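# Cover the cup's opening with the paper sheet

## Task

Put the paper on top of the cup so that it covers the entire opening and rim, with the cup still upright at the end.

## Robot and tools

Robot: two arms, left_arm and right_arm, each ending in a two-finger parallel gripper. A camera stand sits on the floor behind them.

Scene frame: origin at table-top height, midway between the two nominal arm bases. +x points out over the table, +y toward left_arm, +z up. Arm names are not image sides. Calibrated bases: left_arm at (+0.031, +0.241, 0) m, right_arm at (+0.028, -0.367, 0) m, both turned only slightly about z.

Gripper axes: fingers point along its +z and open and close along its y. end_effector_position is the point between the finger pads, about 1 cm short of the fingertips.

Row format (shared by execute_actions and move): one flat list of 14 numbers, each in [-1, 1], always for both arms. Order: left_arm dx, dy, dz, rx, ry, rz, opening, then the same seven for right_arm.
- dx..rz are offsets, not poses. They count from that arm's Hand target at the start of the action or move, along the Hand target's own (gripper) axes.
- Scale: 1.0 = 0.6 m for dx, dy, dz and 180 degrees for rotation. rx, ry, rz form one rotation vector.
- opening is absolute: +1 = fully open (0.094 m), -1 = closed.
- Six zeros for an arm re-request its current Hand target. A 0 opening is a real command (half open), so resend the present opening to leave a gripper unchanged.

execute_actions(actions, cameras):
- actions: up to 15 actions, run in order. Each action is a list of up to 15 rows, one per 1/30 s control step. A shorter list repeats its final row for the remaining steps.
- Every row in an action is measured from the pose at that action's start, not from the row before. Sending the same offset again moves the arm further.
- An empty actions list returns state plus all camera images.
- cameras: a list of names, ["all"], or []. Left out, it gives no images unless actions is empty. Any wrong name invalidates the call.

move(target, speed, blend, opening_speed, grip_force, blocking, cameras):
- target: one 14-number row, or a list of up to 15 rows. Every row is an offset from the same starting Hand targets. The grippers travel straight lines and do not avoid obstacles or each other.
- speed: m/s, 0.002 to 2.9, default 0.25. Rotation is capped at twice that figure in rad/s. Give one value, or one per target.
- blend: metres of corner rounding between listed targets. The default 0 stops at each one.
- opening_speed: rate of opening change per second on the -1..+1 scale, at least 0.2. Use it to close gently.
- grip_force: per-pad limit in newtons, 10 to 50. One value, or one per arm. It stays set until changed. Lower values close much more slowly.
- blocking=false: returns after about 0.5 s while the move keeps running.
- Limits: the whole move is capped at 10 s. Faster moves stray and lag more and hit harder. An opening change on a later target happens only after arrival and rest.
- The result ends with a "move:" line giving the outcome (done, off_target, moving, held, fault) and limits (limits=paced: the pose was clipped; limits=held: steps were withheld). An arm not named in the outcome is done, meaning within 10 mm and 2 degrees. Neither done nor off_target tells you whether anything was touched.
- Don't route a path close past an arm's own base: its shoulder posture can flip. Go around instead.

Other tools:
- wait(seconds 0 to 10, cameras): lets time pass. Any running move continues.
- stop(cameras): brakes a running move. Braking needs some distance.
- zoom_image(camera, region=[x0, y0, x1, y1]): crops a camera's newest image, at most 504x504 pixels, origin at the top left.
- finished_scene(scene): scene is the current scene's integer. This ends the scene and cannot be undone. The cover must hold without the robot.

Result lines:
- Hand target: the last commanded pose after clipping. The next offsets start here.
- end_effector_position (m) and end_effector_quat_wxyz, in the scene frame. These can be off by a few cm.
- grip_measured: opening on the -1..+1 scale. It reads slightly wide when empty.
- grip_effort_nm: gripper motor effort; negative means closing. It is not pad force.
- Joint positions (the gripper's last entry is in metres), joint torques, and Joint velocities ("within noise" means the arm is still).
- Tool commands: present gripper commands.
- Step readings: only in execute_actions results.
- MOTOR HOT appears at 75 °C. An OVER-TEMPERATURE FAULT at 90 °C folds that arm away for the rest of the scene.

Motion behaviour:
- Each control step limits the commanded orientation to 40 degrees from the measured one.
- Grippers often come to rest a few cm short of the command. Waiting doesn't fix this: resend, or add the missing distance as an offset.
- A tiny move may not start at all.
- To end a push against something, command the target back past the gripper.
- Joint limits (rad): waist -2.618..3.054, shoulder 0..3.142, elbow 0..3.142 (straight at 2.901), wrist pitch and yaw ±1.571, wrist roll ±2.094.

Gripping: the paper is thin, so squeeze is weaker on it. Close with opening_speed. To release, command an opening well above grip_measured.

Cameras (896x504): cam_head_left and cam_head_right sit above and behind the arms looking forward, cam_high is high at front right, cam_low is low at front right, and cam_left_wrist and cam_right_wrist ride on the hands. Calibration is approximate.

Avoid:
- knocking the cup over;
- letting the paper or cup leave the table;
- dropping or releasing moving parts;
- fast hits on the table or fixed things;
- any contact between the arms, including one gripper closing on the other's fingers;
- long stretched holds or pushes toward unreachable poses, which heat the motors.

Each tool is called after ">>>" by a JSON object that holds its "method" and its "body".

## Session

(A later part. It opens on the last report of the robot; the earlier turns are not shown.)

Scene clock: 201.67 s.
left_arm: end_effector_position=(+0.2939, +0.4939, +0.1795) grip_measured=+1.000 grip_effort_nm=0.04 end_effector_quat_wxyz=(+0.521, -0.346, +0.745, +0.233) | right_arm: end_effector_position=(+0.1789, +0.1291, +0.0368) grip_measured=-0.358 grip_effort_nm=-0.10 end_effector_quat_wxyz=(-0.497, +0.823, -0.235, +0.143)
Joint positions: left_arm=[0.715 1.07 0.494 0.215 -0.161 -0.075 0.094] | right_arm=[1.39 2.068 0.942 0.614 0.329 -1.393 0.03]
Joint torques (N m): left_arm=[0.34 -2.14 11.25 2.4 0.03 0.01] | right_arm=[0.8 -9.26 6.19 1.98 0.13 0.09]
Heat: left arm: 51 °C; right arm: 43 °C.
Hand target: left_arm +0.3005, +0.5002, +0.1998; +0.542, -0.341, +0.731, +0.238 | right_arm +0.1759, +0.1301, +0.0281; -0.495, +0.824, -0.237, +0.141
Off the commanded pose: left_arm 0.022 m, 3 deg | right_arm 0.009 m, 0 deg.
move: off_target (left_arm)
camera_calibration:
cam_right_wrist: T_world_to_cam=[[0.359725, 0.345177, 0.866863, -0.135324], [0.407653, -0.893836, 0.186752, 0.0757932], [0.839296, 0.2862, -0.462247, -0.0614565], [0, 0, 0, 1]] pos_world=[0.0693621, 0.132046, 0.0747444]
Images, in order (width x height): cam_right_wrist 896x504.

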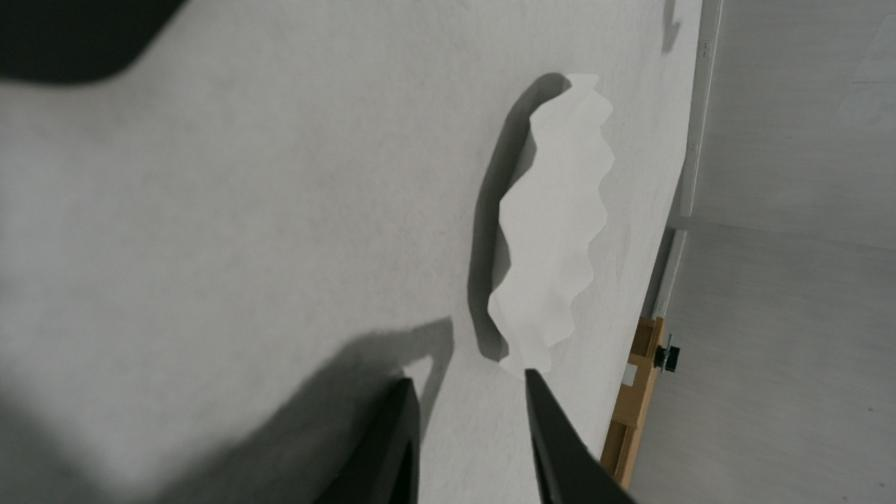

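>>> {"method": "move", "body": {"target": [0,0,0,0,0,0,1,0,0.0147,0.0078,0,0,0,-0.36], "speed": 0.03, "cameras": ["cam_right_wrist"]}}

>>> {"method": "zoom_image", "body": {"camera": "cam_right_wrist", "region": [340, 240, 640, 480]}}

Scene clock: 205.57 s.
left_arm: end_effector_position=(+0.2939, +0.4939, +0.1795) grip_measured=+1.000 grip_effort_nm=0.04 end_effector_quat_wxyz=(+0.521, -0.346, +0.745, +0.233) | right_arm: end_effector_position=(+0.1805, +0.1326, +0.0358) grip_measured=-0.358 grip_effort_nm=-0.10 end_effector_quat_wxyz=(-0.509, +0.815, -0.237, +0.144)
Joint positions: left_arm=[0.715 1.07 0.494 0.215 -0.161 -0.075 0.094] | right_arm=[1.39 2.093 0.942 0.666 0.335 -1.393 0.03]
Joint torques (N m): left_arm=[0.36 -2.13 11.23 2.4 0.03 0.01] | right_arm=[0.79 -8.83 5.63 1.86 0.09 0.09]
Heat: left arm: 51 °C; right arm: 44 °C.
Hand target: left_arm +0.3005, +0.5002, +0.1998; +0.542, -0.341, +0.731, +0.238 | right_arm +0.1759, +0.1301, +0.0181; -0.495, +0.824, -0.237, +0.141
Off the commanded pose: left_arm 0.022 m, 3 deg | right_arm 0.018 m, 2 deg.
move: off_target (left_arm, right_arm)
camera_calibration:
cam_right_wrist: T_world_to_cam=[[0.354588, 0.319915, 0.878591, -0.132354], [0.401748, -0.900617, 0.165794, 0.0811218], [0.844314, 0.294183, -0.447873, -0.066844], [0, 0, 0, 1]] pos_world=[0.070778, 0.135066, 0.0728978]
Images, in order (width x height): cam_right_wrist 896x504.

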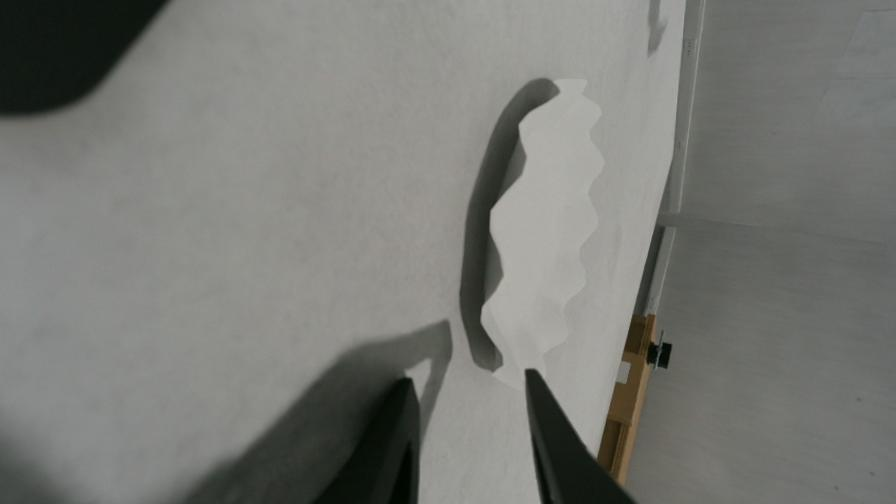

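Scaled by 1.680 from the camera's 896x504 image, which has a finer 1280x720 frame.

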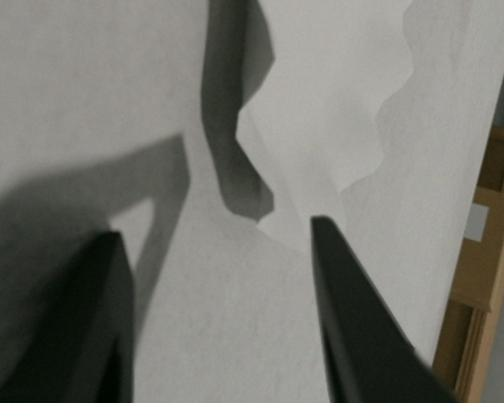

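>>> {"method": "move", "body": {"target": [0,0,0,0,0,0,1,0,-0.042,0.0155,0,0,0,-0.36], "speed": 0.04, "cameras": ["cam_right_wrist"]}}

>>> {"method": "zoom_image", "body": {"camera": "cam_right_wrist", "region": [340, 240, 640, 480]}}

Scene clock: 218.27 s.
left_arm: end_effector_position=(+0.2939, +0.4939, +0.1795) grip_measured=+1.000 grip_effort_nm=0.04 end_effector_quat_wxyz=(+0.521, -0.346, +0.745, +0.233) | right_arm: end_effector_position=(+0.1825, +0.1463, +0.0463) grip_measured=-0.358 grip_effort_nm=-0.10 end_effector_quat_wxyz=(-0.507, +0.817, -0.234, +0.142)
Joint positions: left_arm=[0.715 1.07 0.494 0.215 -0.161 -0.075 0.094] | right_arm=[1.389 2.093 1.015 0.588 0.328 -1.395 0.03]
Joint torques (N m): left_arm=[0.4 -2.15 11.25 2.41 0.04 0.01] | right_arm=[-0.98 -9.89 7.82 1.58 -0.01 0.01]
Heat: left arm: 51 °C; right arm: 43 °C.
Hand target: left_arm +0.3005, +0.5002, +0.1998; +0.542, -0.341, +0.731, +0.238 | right_arm +0.1867, +0.1470, +0.0359; -0.495, +0.824, -0.237, +0.141
Off the commanded pose: left_arm 0.022 m, 3 deg | right_arm 0.011 m, 2 deg.
move: off_target (left_arm, right_arm)
camera_calibration:
cam_right_wrist: T_world_to_cam=[[0.354757, 0.327059, 0.875888, -0.147644], [0.407551, -0.897227, 0.169958, 0.0892572], [0.841457, 0.296675, -0.451591, -0.0674663], [0, 0, 0, 1]] pos_world=[0.072771, 0.148388, 0.0836824]
Images, in order (width x height): cam_right_wrist 896x504.

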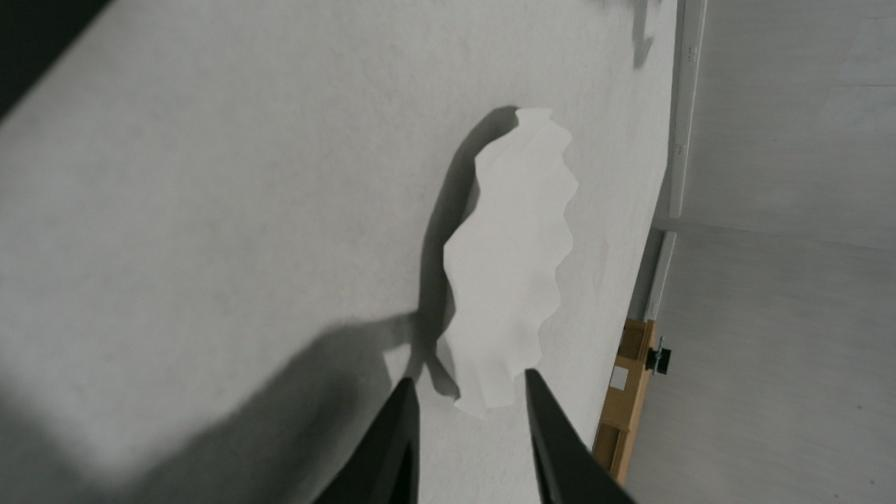

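Scaled by 1.680 from the camera's 896x504 image, which has a finer 1280x720 frame.

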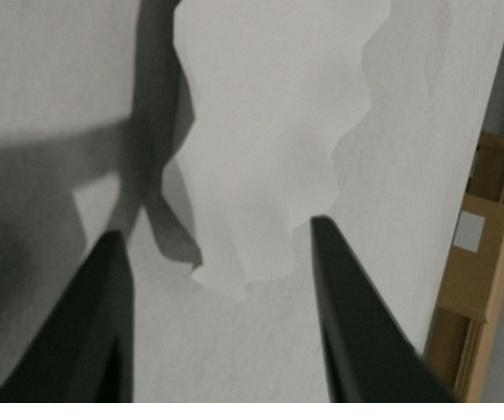

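>>> {"method": "execute_actions", "body": {"actions": [], "cameras": ["cam_head_left","cam_head_right","cam_high","cam_low"]}}

>>> {"method": "zoom_image", "body": {"camera": "cam_head_right", "region": [300, 270, 390, 340]}}

>>> {"method": "zoom_image", "body": {"camera": "cam_head_left", "region": [280, 270, 370, 340]}}

>>> {"method": "zoom_image", "body": {"camera": "cam_high", "region": [450, 160, 540, 230]}}

>>> {"method": "zoom_image", "body": {"camera": "cam_low", "region": [400, 225, 480, 270]}}

Scene clock: 230.90 s.
left_arm: end_effector_position=(+0.2939, +0.4939, +0.1795) grip_measured=+1.000 grip_effort_nm=0.04 end_effector_quat_wxyz=(+0.521, -0.346, +0.745, +0.233) | right_arm: end_effector_position=(+0.1825, +0.1463, +0.0462) grip_measured=-0.358 grip_effort_nm=-0.10 end_effector_quat_wxyz=(-0.506, +0.817, -0.234, +0.143)
Joint positions: left_arm=[0.715 1.07 0.494 0.215 -0.161 -0.075 0.094] | right_arm=[1.389 2.093 1.015 0.587 0.328 -1.395 0.03]
Joint velocities: within noise
Joint torques (N m): left_arm=[0.36 -2.15 11.25 2.4 0.03 0] | right_arm=[-0.98 -9.87 7.82 1.59 -0.01 0.01]
Heat: left arm: 52 °C; right arm: 43 °C.
Hand target: left_arm +0.3005, +0.5002, +0.1998; +0.542, -0.341, +0.731, +0.238 | right_arm +0.1867, +0.1470, +0.0359; -0.495, +0.824, -0.237, +0.141
Tool commands: left_gripper/opening=+1.0 right_gripper/opening=-0.36
Off the commanded pose: left_arm 0.022 m, 3 deg | right_arm 0.011 m, 2 deg.
Images, in order (width x height): cam_head_left 896x504, cam_head_right 896x504, cam_high 896x504, cam_low 896x504.

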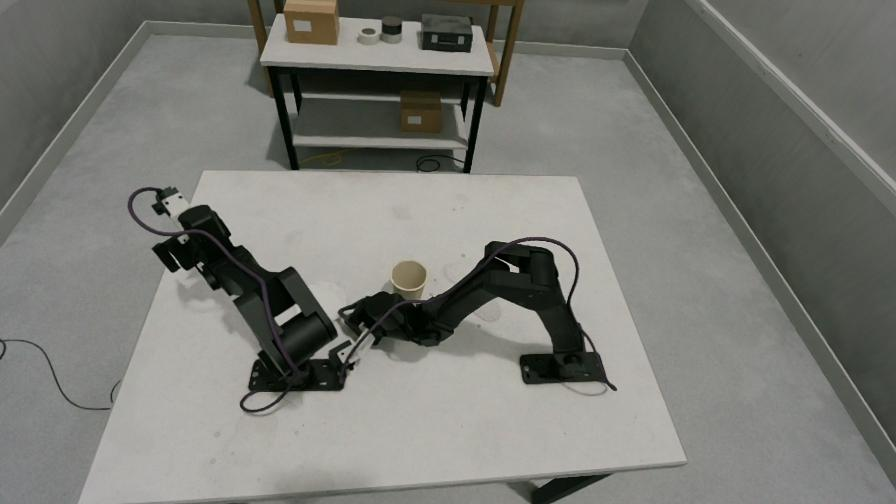

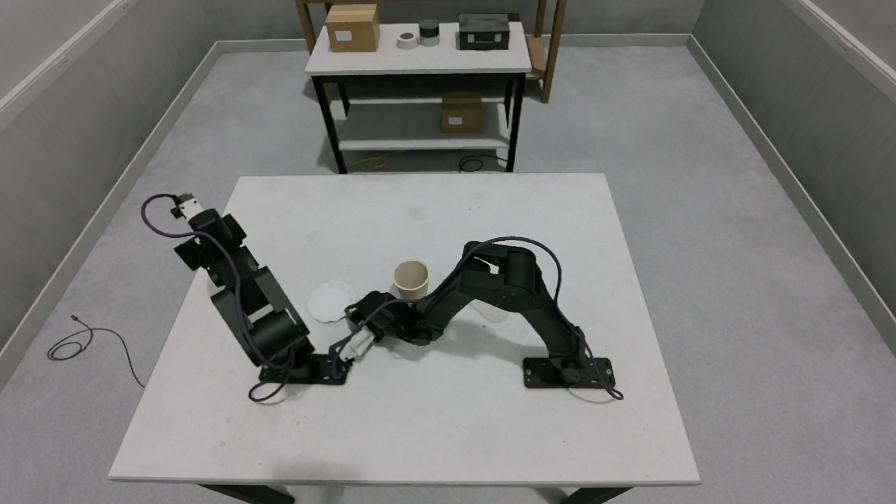

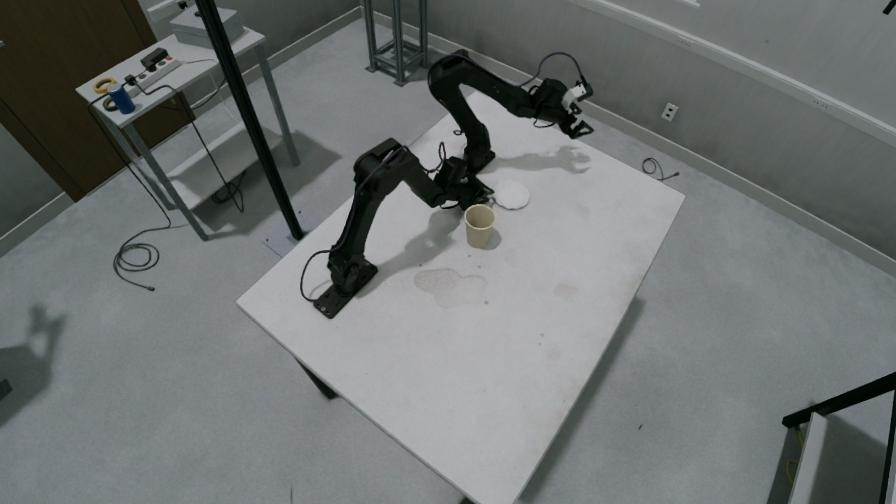

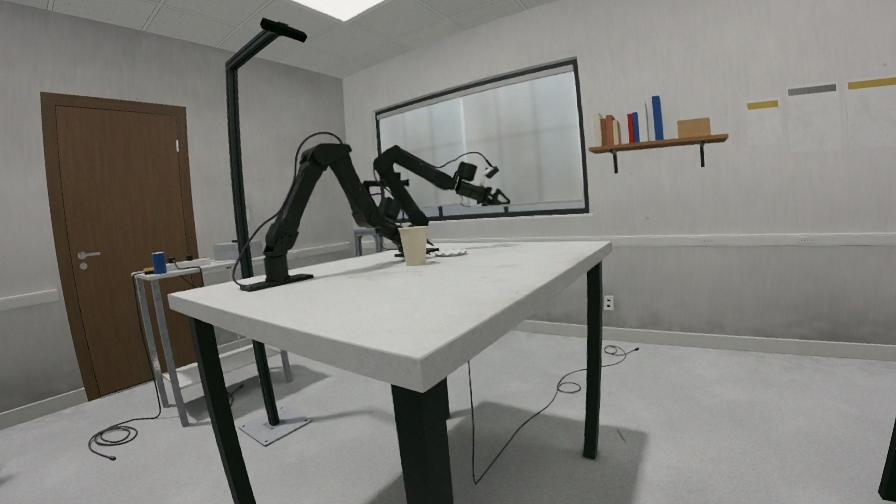

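Scaled by 5.600 from the camera's 896x504 image, which has a finer 1280x720 frame.

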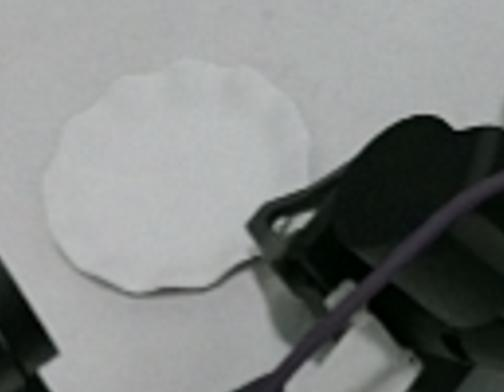

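Scaled by 5.600 from the camera's 896x504 image, which has a finer 1280x720 frame.

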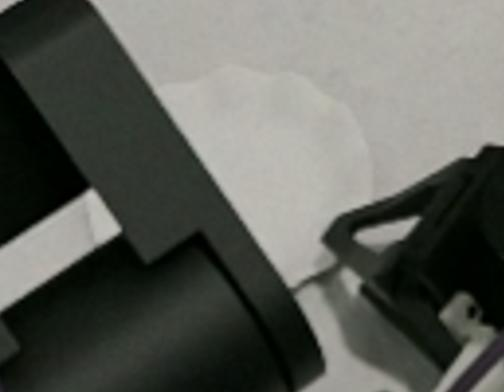

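Scaled by 5.600 from the camera's 896x504 image, which has a finer 1280x720 frame.

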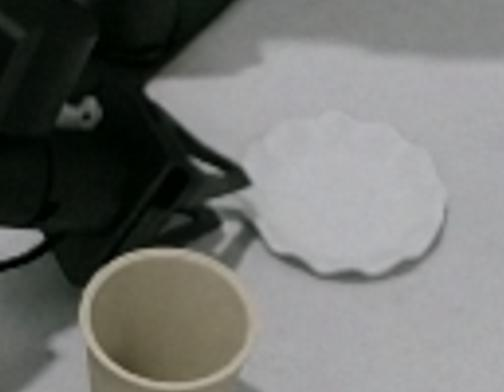

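Scaled by 6.300 from the camera's 896x504 image, which has a finer 1280x720 frame.

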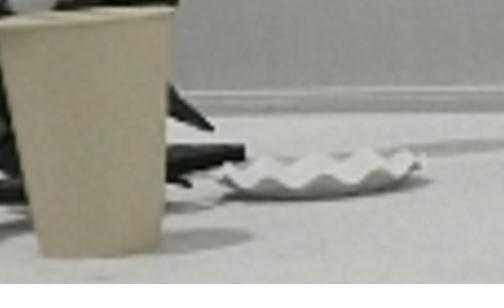

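>>> {"method": "move", "body": {"target": [0,0,0,0,0,0,1,0,-0.0107,0.0378,0,0,0,-0.36], "speed": 0.04, "cameras": ["cam_right_wrist","cam_low"]}}

>>> {"method": "zoom_image", "body": {"camera": "cam_low", "region": [400, 225, 480, 270]}}

>>> {"method": "zoom_image", "body": {"camera": "cam_right_wrist", "region": [340, 240, 640, 480]}}

Scene clock: 244.87 s.
left_arm: end_effector_position=(+0.2939, +0.4939, +0.1795) grip_measured=+1.000 grip_effort_nm=0.04 end_effector_quat_wxyz=(+0.521, -0.346, +0.745, +0.233) | right_arm: end_effector_position=(+0.1960, +0.1653, +0.0429) grip_measured=-0.358 grip_effort_nm=-0.10 end_effector_quat_wxyz=(-0.507, +0.816, -0.236, +0.144)
Joint positions: left_arm=[0.715 1.07 0.494 0.215 -0.161 -0.075 0.094] | right_arm=[1.366 2.161 1.114 0.561 0.311 -1.406 0.03]
Joint torques (N m): left_arm=[0.38 -2.18 11.23 2.41 0.04 0.02] | right_arm=[-0.69 -10.39 8.12 1.61 0.02 0.01]
Heat: left arm: 52 °C; right arm: 43 °C.
Hand target: left_arm +0.3005, +0.5002, +0.1998; +0.542, -0.341, +0.731, +0.238 | right_arm +0.1989, +0.1665, +0.0308; -0.495, +0.824, -0.237, +0.141
Off the commanded pose: left_arm 0.022 m, 3 deg | right_arm 0.012 m, 2 deg.
move: off_target (left_arm, right_arm)
camera_calibration:
cam_right_wrist: T_world_to_cam=[[0.354913, 0.324532, 0.876764, -0.155309], [0.404225, -0.898894, 0.169094, 0.102196], [0.842994, 0.294396, -0.450213, -0.0859595], [0, 0, 0, 1]] pos_world=[0.0862746, 0.167572, 0.080189]
Images, in order (width x height): cam_low 896x504, cam_right_wrist 896x504.

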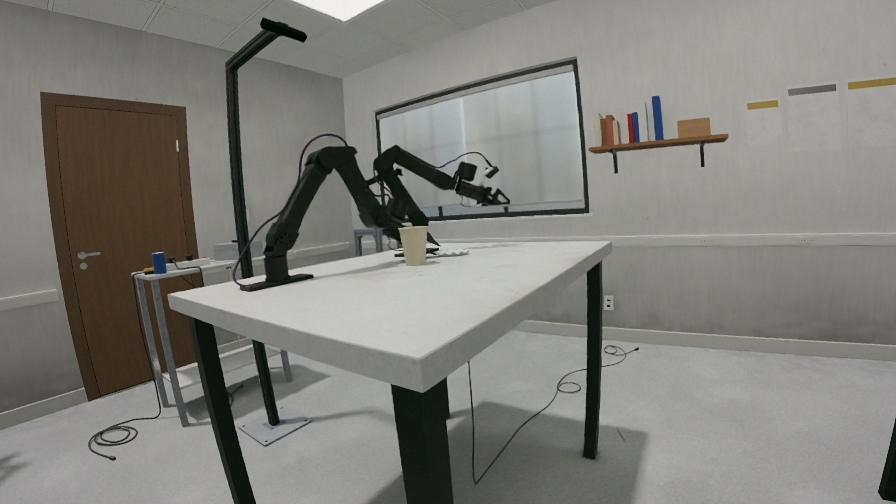

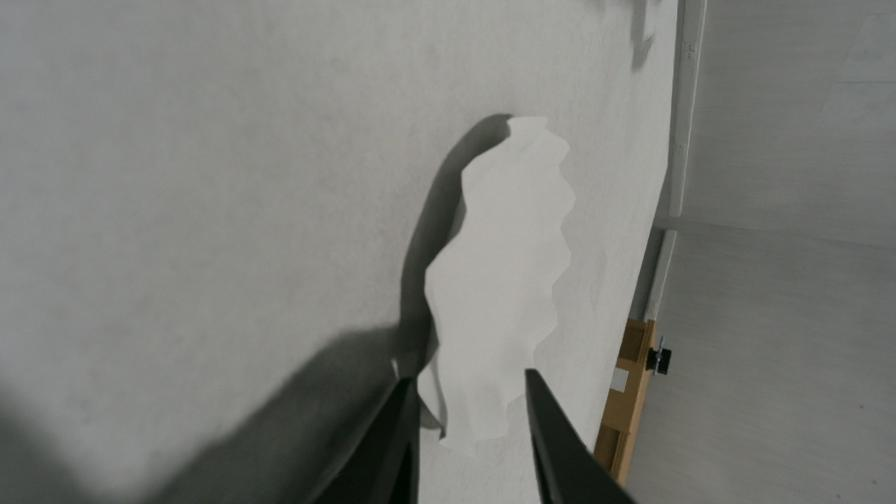

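Scaled by 6.300 from the camera's 896x504 image, which has a finer 1280x720 frame.

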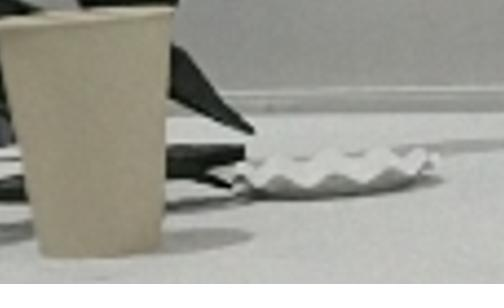

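Scaled by 1.680 from the camera's 896x504 image, which has a finer 1280x720 frame.

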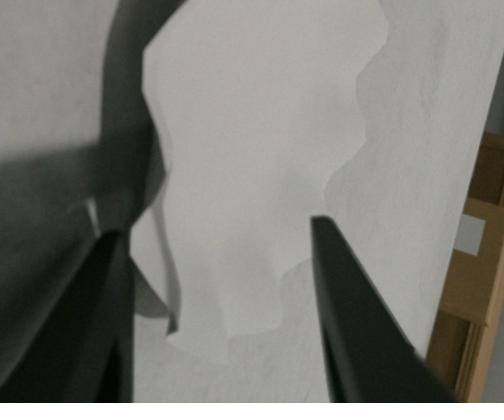

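>>> {"method": "move", "body": {"target": [0,0,0,0,0,0,1,0,0.0135,0.0059,0,0,0,-1], "speed": 0.01, "opening_speed": 0.5, "grip_force": 20, "cameras": ["cam_right_wrist","cam_low"]}}

>>> {"method": "zoom_image", "body": {"camera": "cam_low", "region": [400, 225, 480, 270]}}

>>> {"method": "zoom_image", "body": {"camera": "cam_right_wrist", "region": [340, 240, 640, 480]}}

Scene clock: 265.10 s.
left_arm: end_effector_position=(+0.2939, +0.4939, +0.1795) grip_measured=+1.000 grip_effort_nm=0.04 end_effector_quat_wxyz=(+0.521, -0.346, +0.745, +0.233) | right_arm: end_effector_position=(+0.1956, +0.1633, +0.0301) grip_measured=-0.993 grip_effort_nm=-0.37 end_effector_quat_wxyz=(-0.497, +0.823, -0.235, +0.144)
Joint positions: left_arm=[0.715 1.07 0.494 0.215 -0.161 -0.075 0.094] | right_arm=[1.366 2.185 1.114 0.561 0.311 -1.406 0]
Joint torques (N m): left_arm=[0.38 -2.17 11.28 2.4 0.03 0.01] | right_arm=[-0.64 -10.44 7.51 1.93 -0.01 0.01]
Heat: left arm: 52 °C; right arm: 42 °C.
Hand target: left_arm +0.3005, +0.5002, +0.1998; +0.542, -0.341, +0.731, +0.238 | right_arm +0.1985, +0.1660, +0.0221; -0.495, +0.824, -0.237, +0.141
Off the commanded pose: left_arm 0.022 m, 3 deg | right_arm 0.009 m, 0 deg.
grip_force (N): 20, 20
move: off_target (left_arm)
camera_calibration:
cam_right_wrist: T_world_to_cam=[[0.35932, 0.345102, 0.86706, -0.147314], [0.405471, -0.894563, 0.188017, 0.101302], [0.840525, 0.28401, -0.461364, -0.0882871], [0, 0, 0, 1]] pos_world=[0.0860654, 0.166533, 0.0679511]
Images, in order (width x height): cam_low 896x504, cam_right_wrist 896x504.

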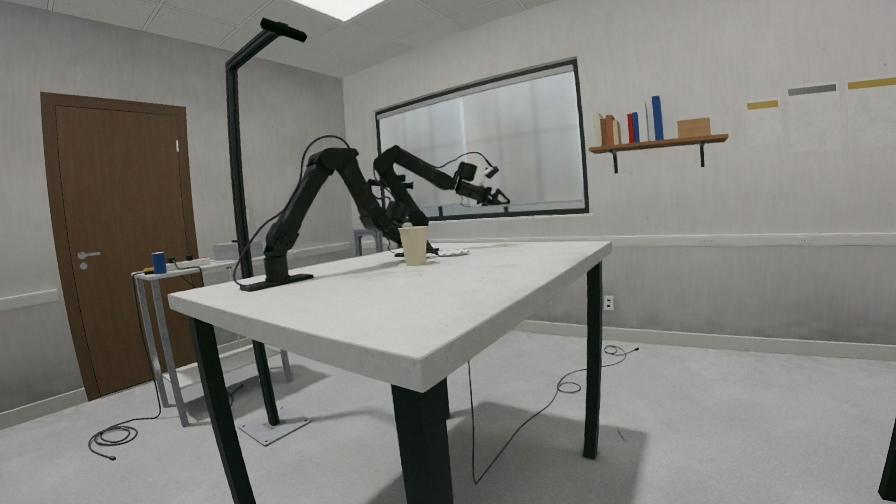

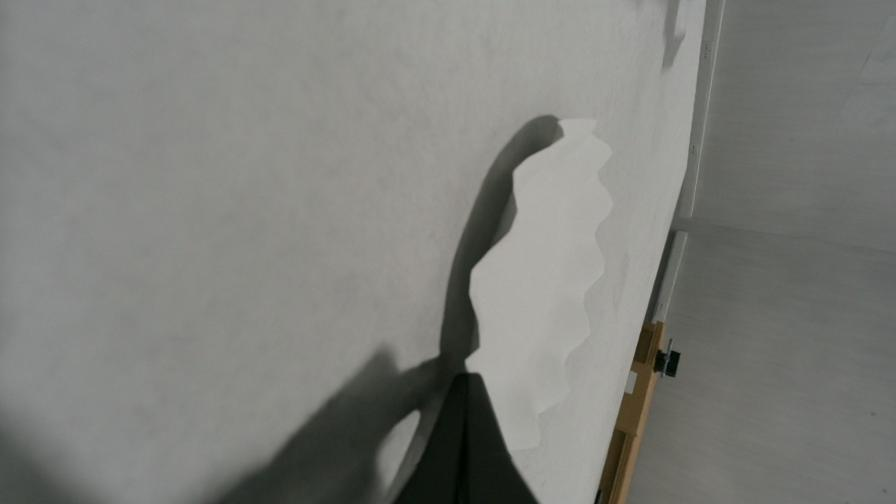

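Scaled by 6.300 from the camera's 896x504 image, which has a finer 1280x720 frame.

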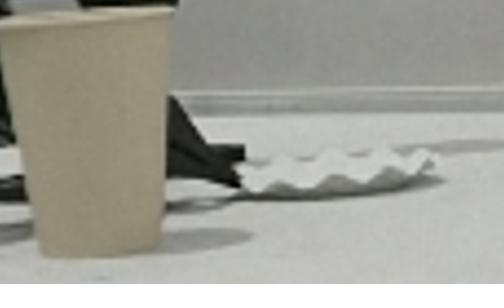

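Scaled by 1.680 from the camera's 896x504 image, which has a finer 1280x720 frame.

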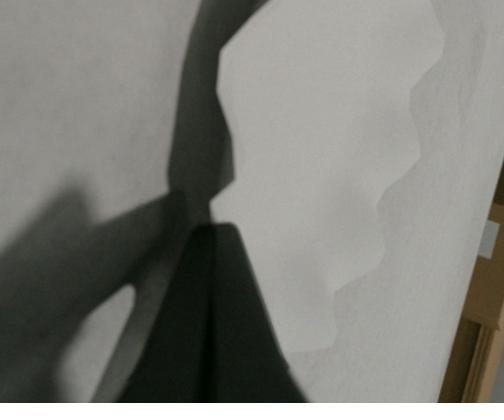

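>>> {"method": "move", "body": {"target": [0,0,0,0,0,0,1,0,-0.0589,-0.031,0,0,0,-1], "speed": 0.05, "cameras": ["cam_right_wrist","cam_low"]}}

>>> {"method": "zoom_image", "body": {"camera": "cam_low", "region": [400, 225, 480, 270]}}

Scene clock: 270.03 s.
left_arm: end_effector_position=(+0.2939, +0.4939, +0.1795) grip_measured=+1.000 grip_effort_nm=0.04 end_effector_quat_wxyz=(+0.521, -0.346, +0.745, +0.233) | right_arm: end_effector_position=(+0.1953, +0.1622, +0.0435) grip_measured=-0.993 grip_effort_nm=-0.36 end_effector_quat_wxyz=(-0.484, +0.831, -0.234, +0.145)
Joint positions: left_arm=[0.715 1.07 0.494 0.215 -0.161 -0.075 0.094] | right_arm=[1.366 2.137 1.139 0.457 0.311 -1.407 0]
Joint torques (N m): left_arm=[0.35 -2.15 11.28 2.4 0.02 0.02] | right_arm=[-0.68 -15.47 8.03 1.56 -0.01 0.02]
Heat: left arm: 52 °C; right arm: 43 °C.
Hand target: left_arm +0.3005, +0.5002, +0.1998; +0.542, -0.341, +0.731, +0.238 | right_arm +0.1986, +0.1661, +0.0620; -0.495, +0.824, -0.237, +0.141
Off the commanded pose: left_arm 0.022 m, 3 deg | right_arm 0.019 m, 2 deg.
grip_force (N): 20, 20
move: off_target (left_arm, right_arm)
camera_calibration:
cam_right_wrist: T_world_to_cam=[[0.363922, 0.371728, 0.854037, -0.163071], [0.407002, -0.888205, 0.213168, 0.0954057], [0.837801, 0.270018, -0.474531, -0.0782292], [0, 0, 0, 1]] pos_world=[0.0860554, 0.166481, 0.0818094]
Images, in order (width x height): cam_low 896x504, cam_right_wrist 896x504.

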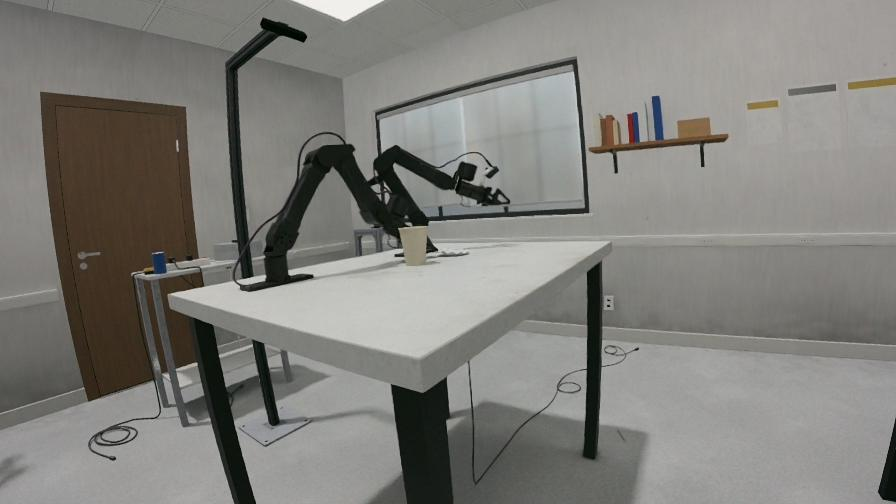

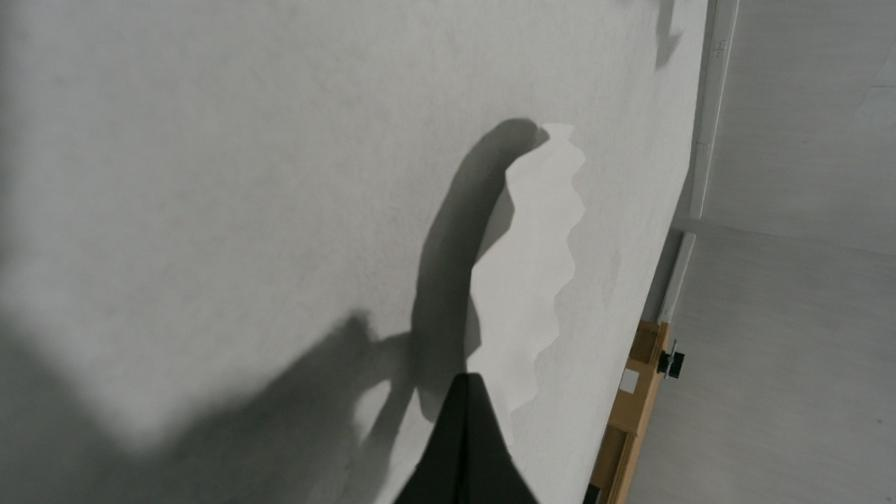

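Scaled by 6.300 from the camera's 896x504 image, which has a finer 1280x720 frame.

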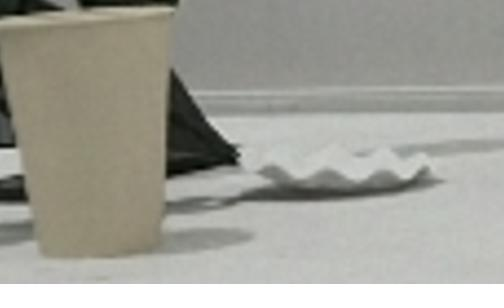

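>>> {"method": "move", "body": {"target": [0,0,0,0,0,0,1,0,-0.2031,-0.108,0,0,0,-1], "speed": 0.1, "cameras": ["cam_right_wrist","cam_low","cam_head_right","cam_high"]}}

>>> {"method": "zoom_image", "body": {"camera": "cam_low", "region": [390, 170, 490, 270]}}

>>> {"method": "zoom_image", "body": {"camera": "cam_head_right", "region": [280, 220, 440, 360]}}

>>> {"method": "zoom_image", "body": {"camera": "cam_high", "region": [430, 140, 550, 260]}}

Scene clock: 282.23 s.
left_arm: end_effector_position=(+0.2939, +0.4939, +0.1795) grip_measured=+1.000 grip_effort_nm=0.04 end_effector_quat_wxyz=(+0.521, -0.346, +0.745, +0.233) | right_arm: end_effector_position=(+0.1965, +0.1676, +0.1799) grip_measured=-0.993 grip_effort_nm=-0.36 end_effector_quat_wxyz=(-0.483, +0.831, -0.233, +0.146)
Joint positions: left_arm=[0.715 1.07 0.494 0.215 -0.161 -0.075 0.094] | right_arm=[1.366 1.904 1.41 -0.048 0.311 -1.408 0]
Joint torques (N m): left_arm=[0.36 -2.18 11.26 2.4 0.03 0.01] | right_arm=[-0.72 -14.57 9.66 1.58 -0.01 0.03]
Heat: left arm: 53 °C; right arm: 42 °C.
Hand target: left_arm +0.3005, +0.5002, +0.1998; +0.542, -0.341, +0.731, +0.238 | right_arm +0.1989, +0.1662, +0.1999; -0.495, +0.824, -0.237, +0.141
Off the commanded pose: left_arm 0.022 m, 3 deg | right_arm 0.020 m, 2 deg.
grip_force (N): 20, 20
move: off_target (left_arm, right_arm)
camera_calibration:
cam_right_wrist: T_world_to_cam=[[0.362834, 0.373569, 0.853697, -0.282073], [0.407507, -0.887493, 0.215161, 0.0701865], [0.838027, 0.26982, -0.474245, -0.0160048], [0, 0, 0, 1]] pos_world=[0.0871568, 0.171982, 0.218114]
Images, in order (width x height): cam_head_right 896x504, cam_high 896x504, cam_low 896x504, cam_right_wrist 896x504.

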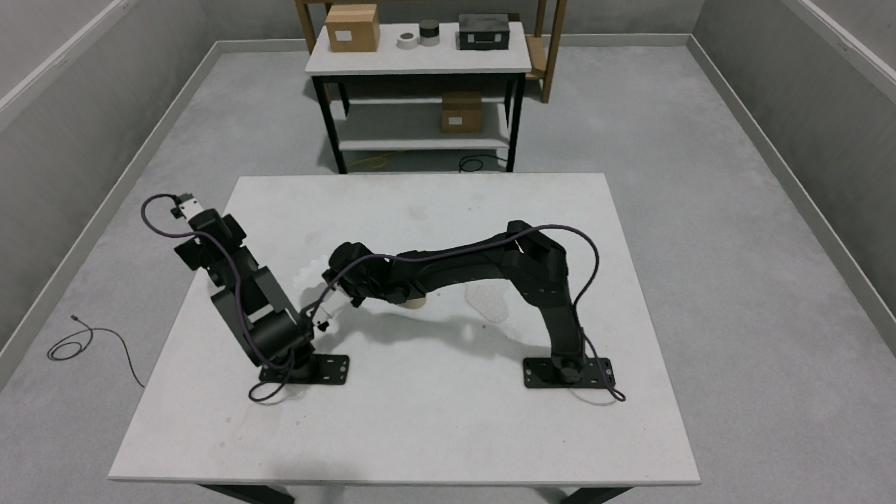

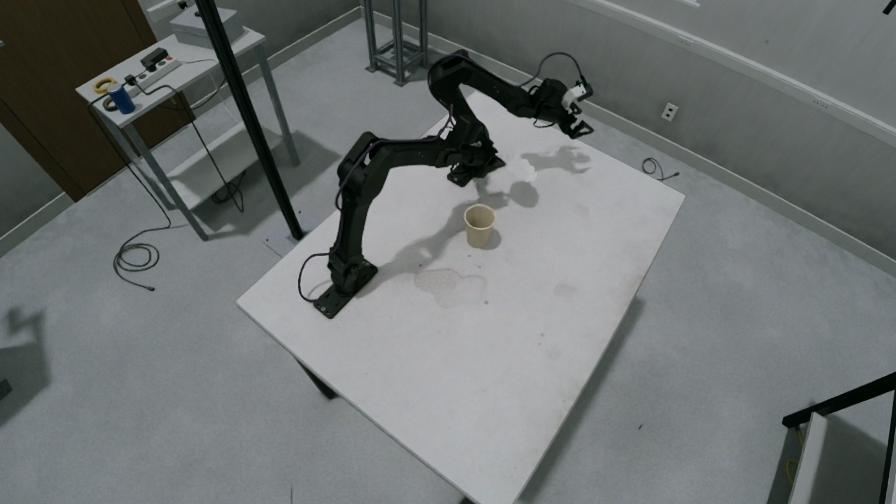

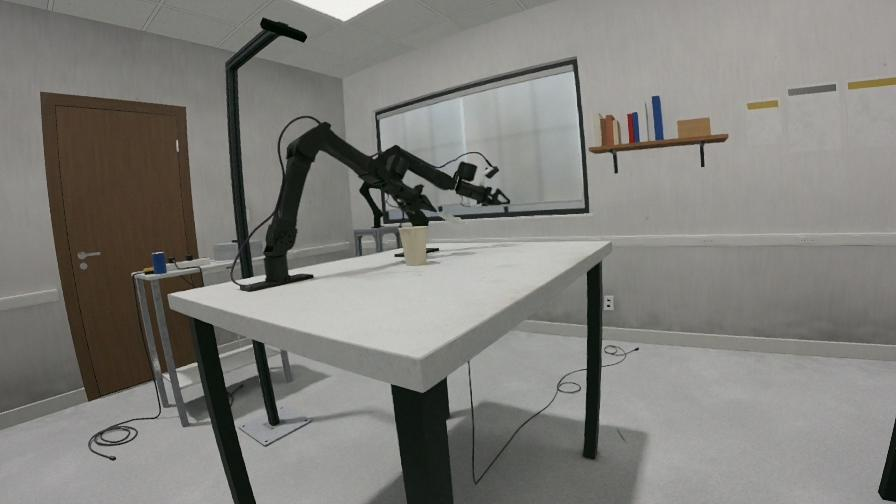

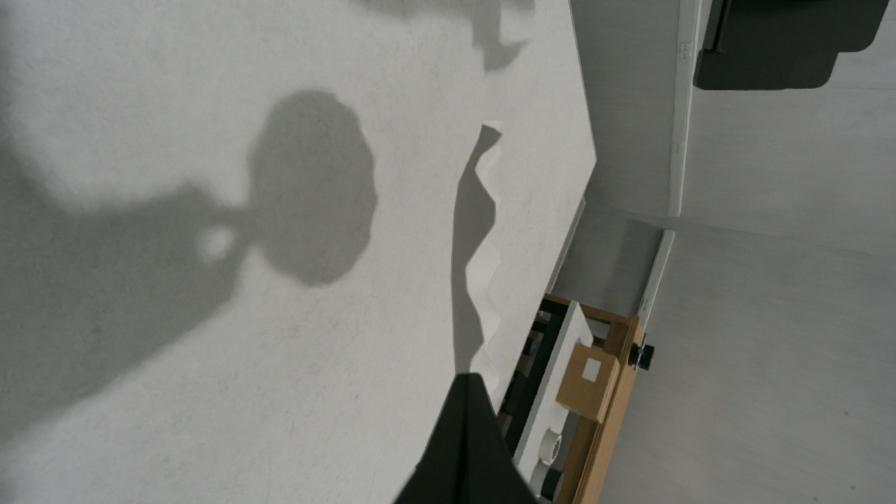

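Scaled by 5.040 from the camera's 896x504 image, which has a finer 1280x720 frame.

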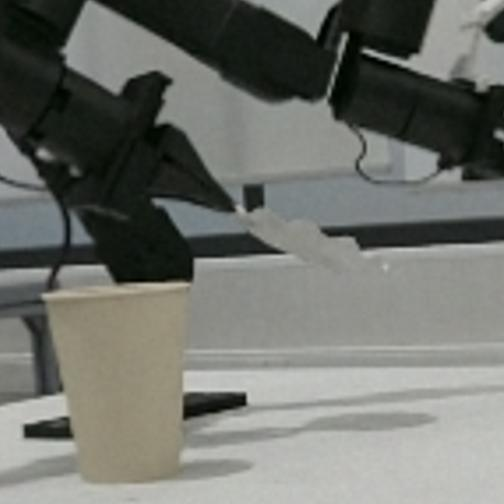

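Scaled by 3.150 from the camera's 896x504 image, which has a finer 1280x720 frame.

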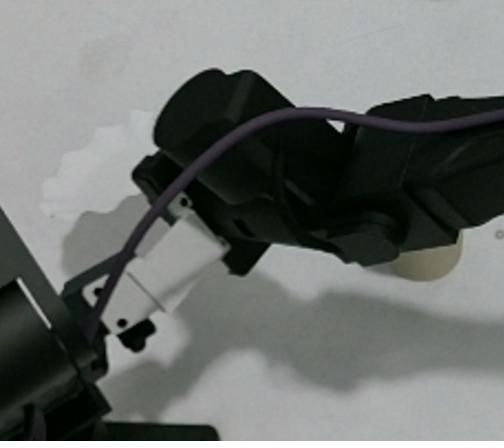

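Scaled by 4.200 from the camera's 896x504 image, which has a finer 1280x720 frame.

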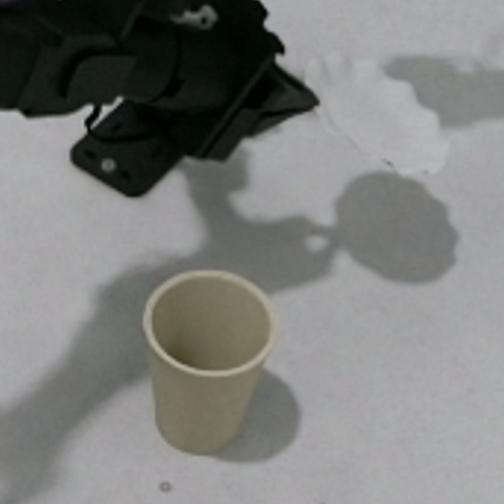

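>>> {"method": "move", "body": {"target": [[0,0,0,0,0,0,1,0.0332,-0.0648,-0.0912,0.05,-0.058,-0.0145,-1],[0,0,0,0,0,0,1,0.2555,0.0738,-0.3167,0.1515,-0.1742,-0.0434,-1]], "blend": [0.03,0], "speed": 0.12, "cameras": ["cam_right_wrist","cam_low","cam_head_right","cam_high","cam_head_left"]}}

>>> {"method": "zoom_image", "body": {"camera": "cam_low", "region": [360, 170, 480, 270]}}

>>> {"method": "zoom_image", "body": {"camera": "cam_head_right", "region": [340, 200, 500, 340]}}

>>> {"method": "zoom_image", "body": {"camera": "cam_high", "region": [400, 140, 540, 260]}}

Scene clock: 307.20 s.
left_arm: end_effector_position=(+0.2939, +0.4939, +0.1795) grip_measured=+1.000 grip_effort_nm=0.04 end_effector_quat_wxyz=(+0.521, -0.346, +0.745, +0.233) | right_arm: end_effector_position=(+0.2308, -0.0727, +0.2534) grip_measured=-0.993 grip_effort_nm=-0.37 end_effector_quat_wxyz=(+0.708, -0.706, -0.006, -0.008)
Joint positions: left_arm=[0.715 1.07 0.494 0.215 -0.161 -0.075 0.094] | right_arm=[0.513 1.255 0.534 0.725 -1.058 -1.588 0]
Joint torques (N m): left_arm=[0.34 -2.18 11.26 2.4 0.03 0.01] | right_arm=[-0.5 -4.46 6.34 1.69 -0.13 0.16]
Heat: left arm: 53 °C; right arm: 42 °C.
Hand target: left_arm +0.3005, +0.5002, +0.1998; +0.542, -0.341, +0.731, +0.238 | right_arm +0.2290, -0.0749, +0.2502; +0.707, -0.707, +0.001, +0.001
Off the commanded pose: left_arm 0.022 m, 3 deg | right_arm 0.004 m, 1 deg.
grip_force (N): 20, 20
move: off_target (left_arm)
camera_calibration:
cam_right_wrist: T_world_to_cam=[[0.105264, 0.0232724, 0.994172, -0.269063], [0.818538, -0.569753, -0.0733305, -0.171633], [0.564726, 0.821486, -0.0790239, 0.0580284], [0, 0, 0, 1]] pos_world=[0.136041, -0.139196, 0.259495]
Images, in order (width x height): cam_head_left 896x504, cam_head_right 896x504, cam_high 896x504, cam_low 896x504, cam_right_wrist 896x504.

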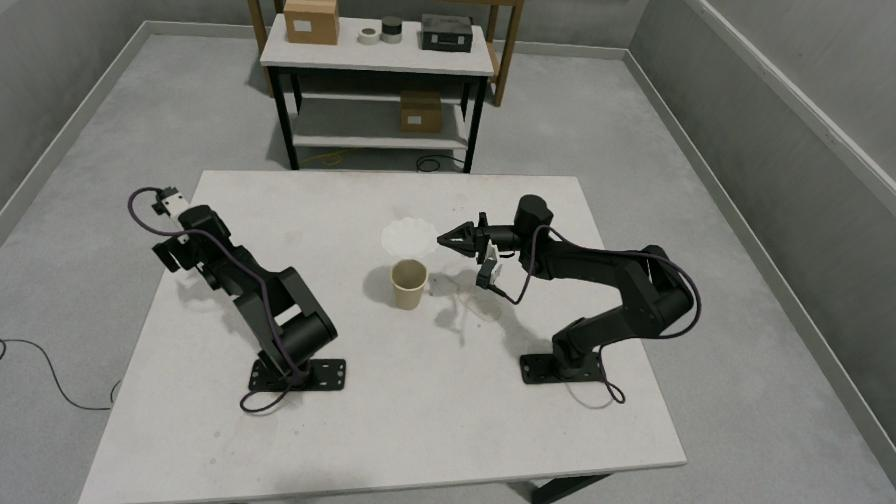

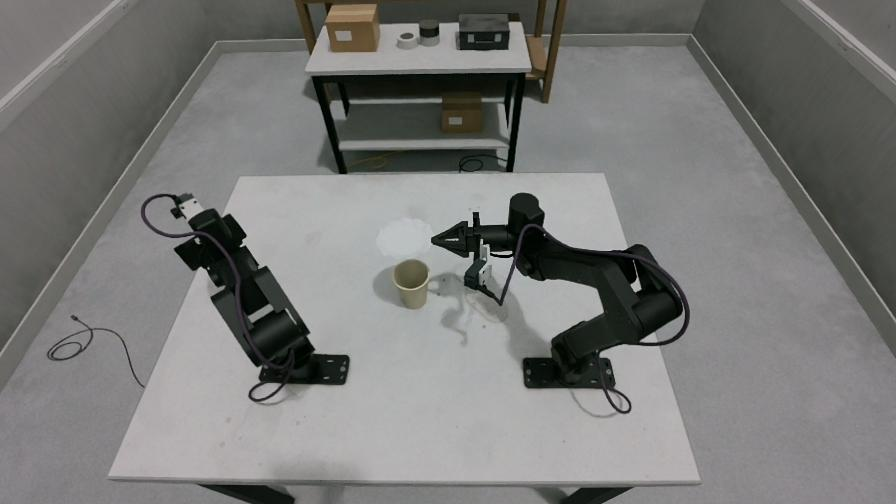

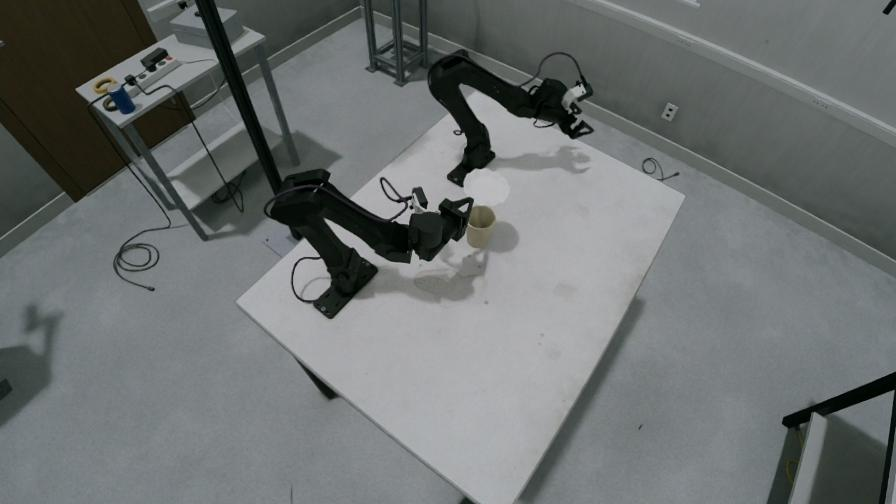

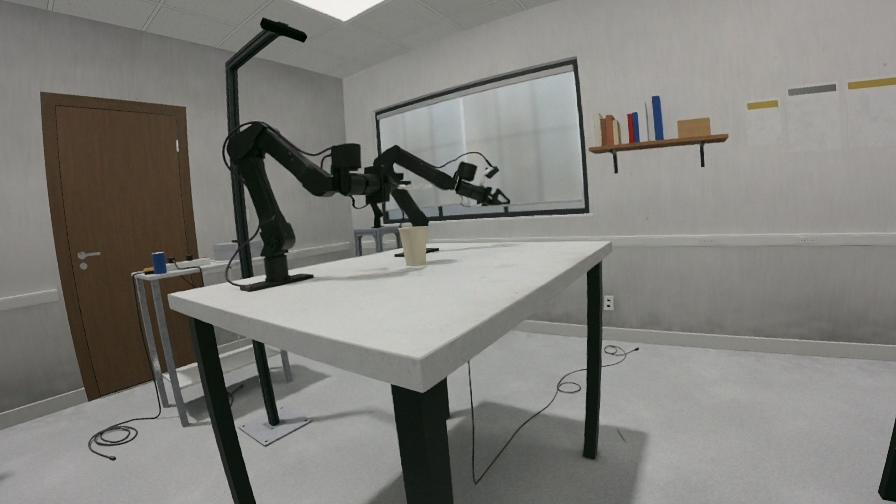

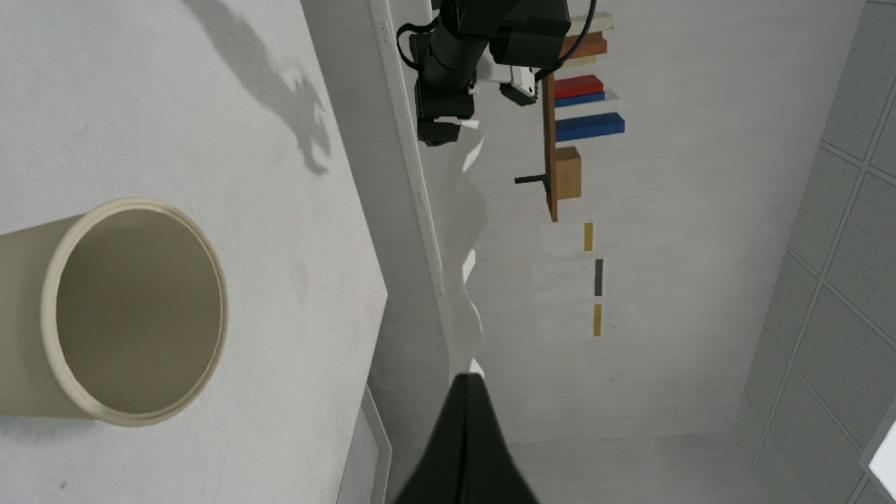

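Scaled by 4.200 from the camera's 896x504 image, which has a finer 1280x720 frame.

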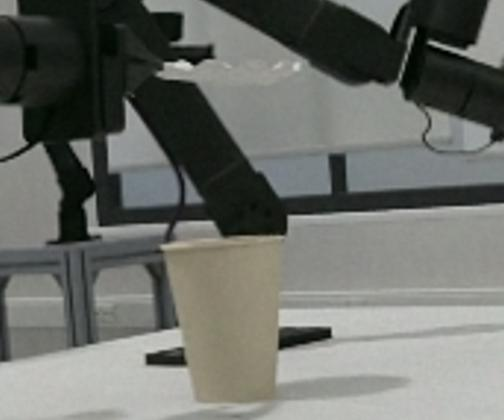

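Scaled by 3.150 from the camera's 896x504 image, which has a finer 1280x720 frame.

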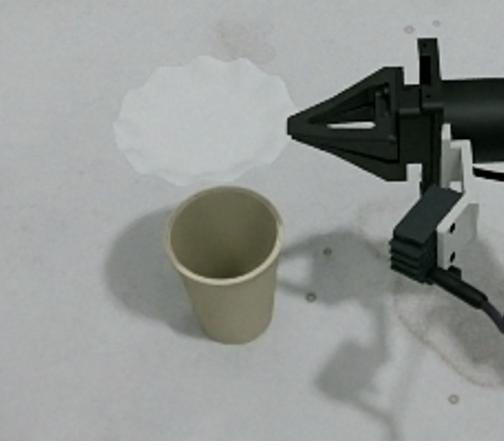

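Scaled by 3.600 from the camera's 896x504 image, which has a finer 1280x720 frame.

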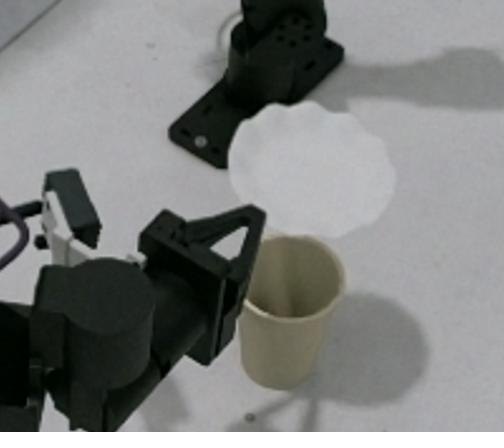

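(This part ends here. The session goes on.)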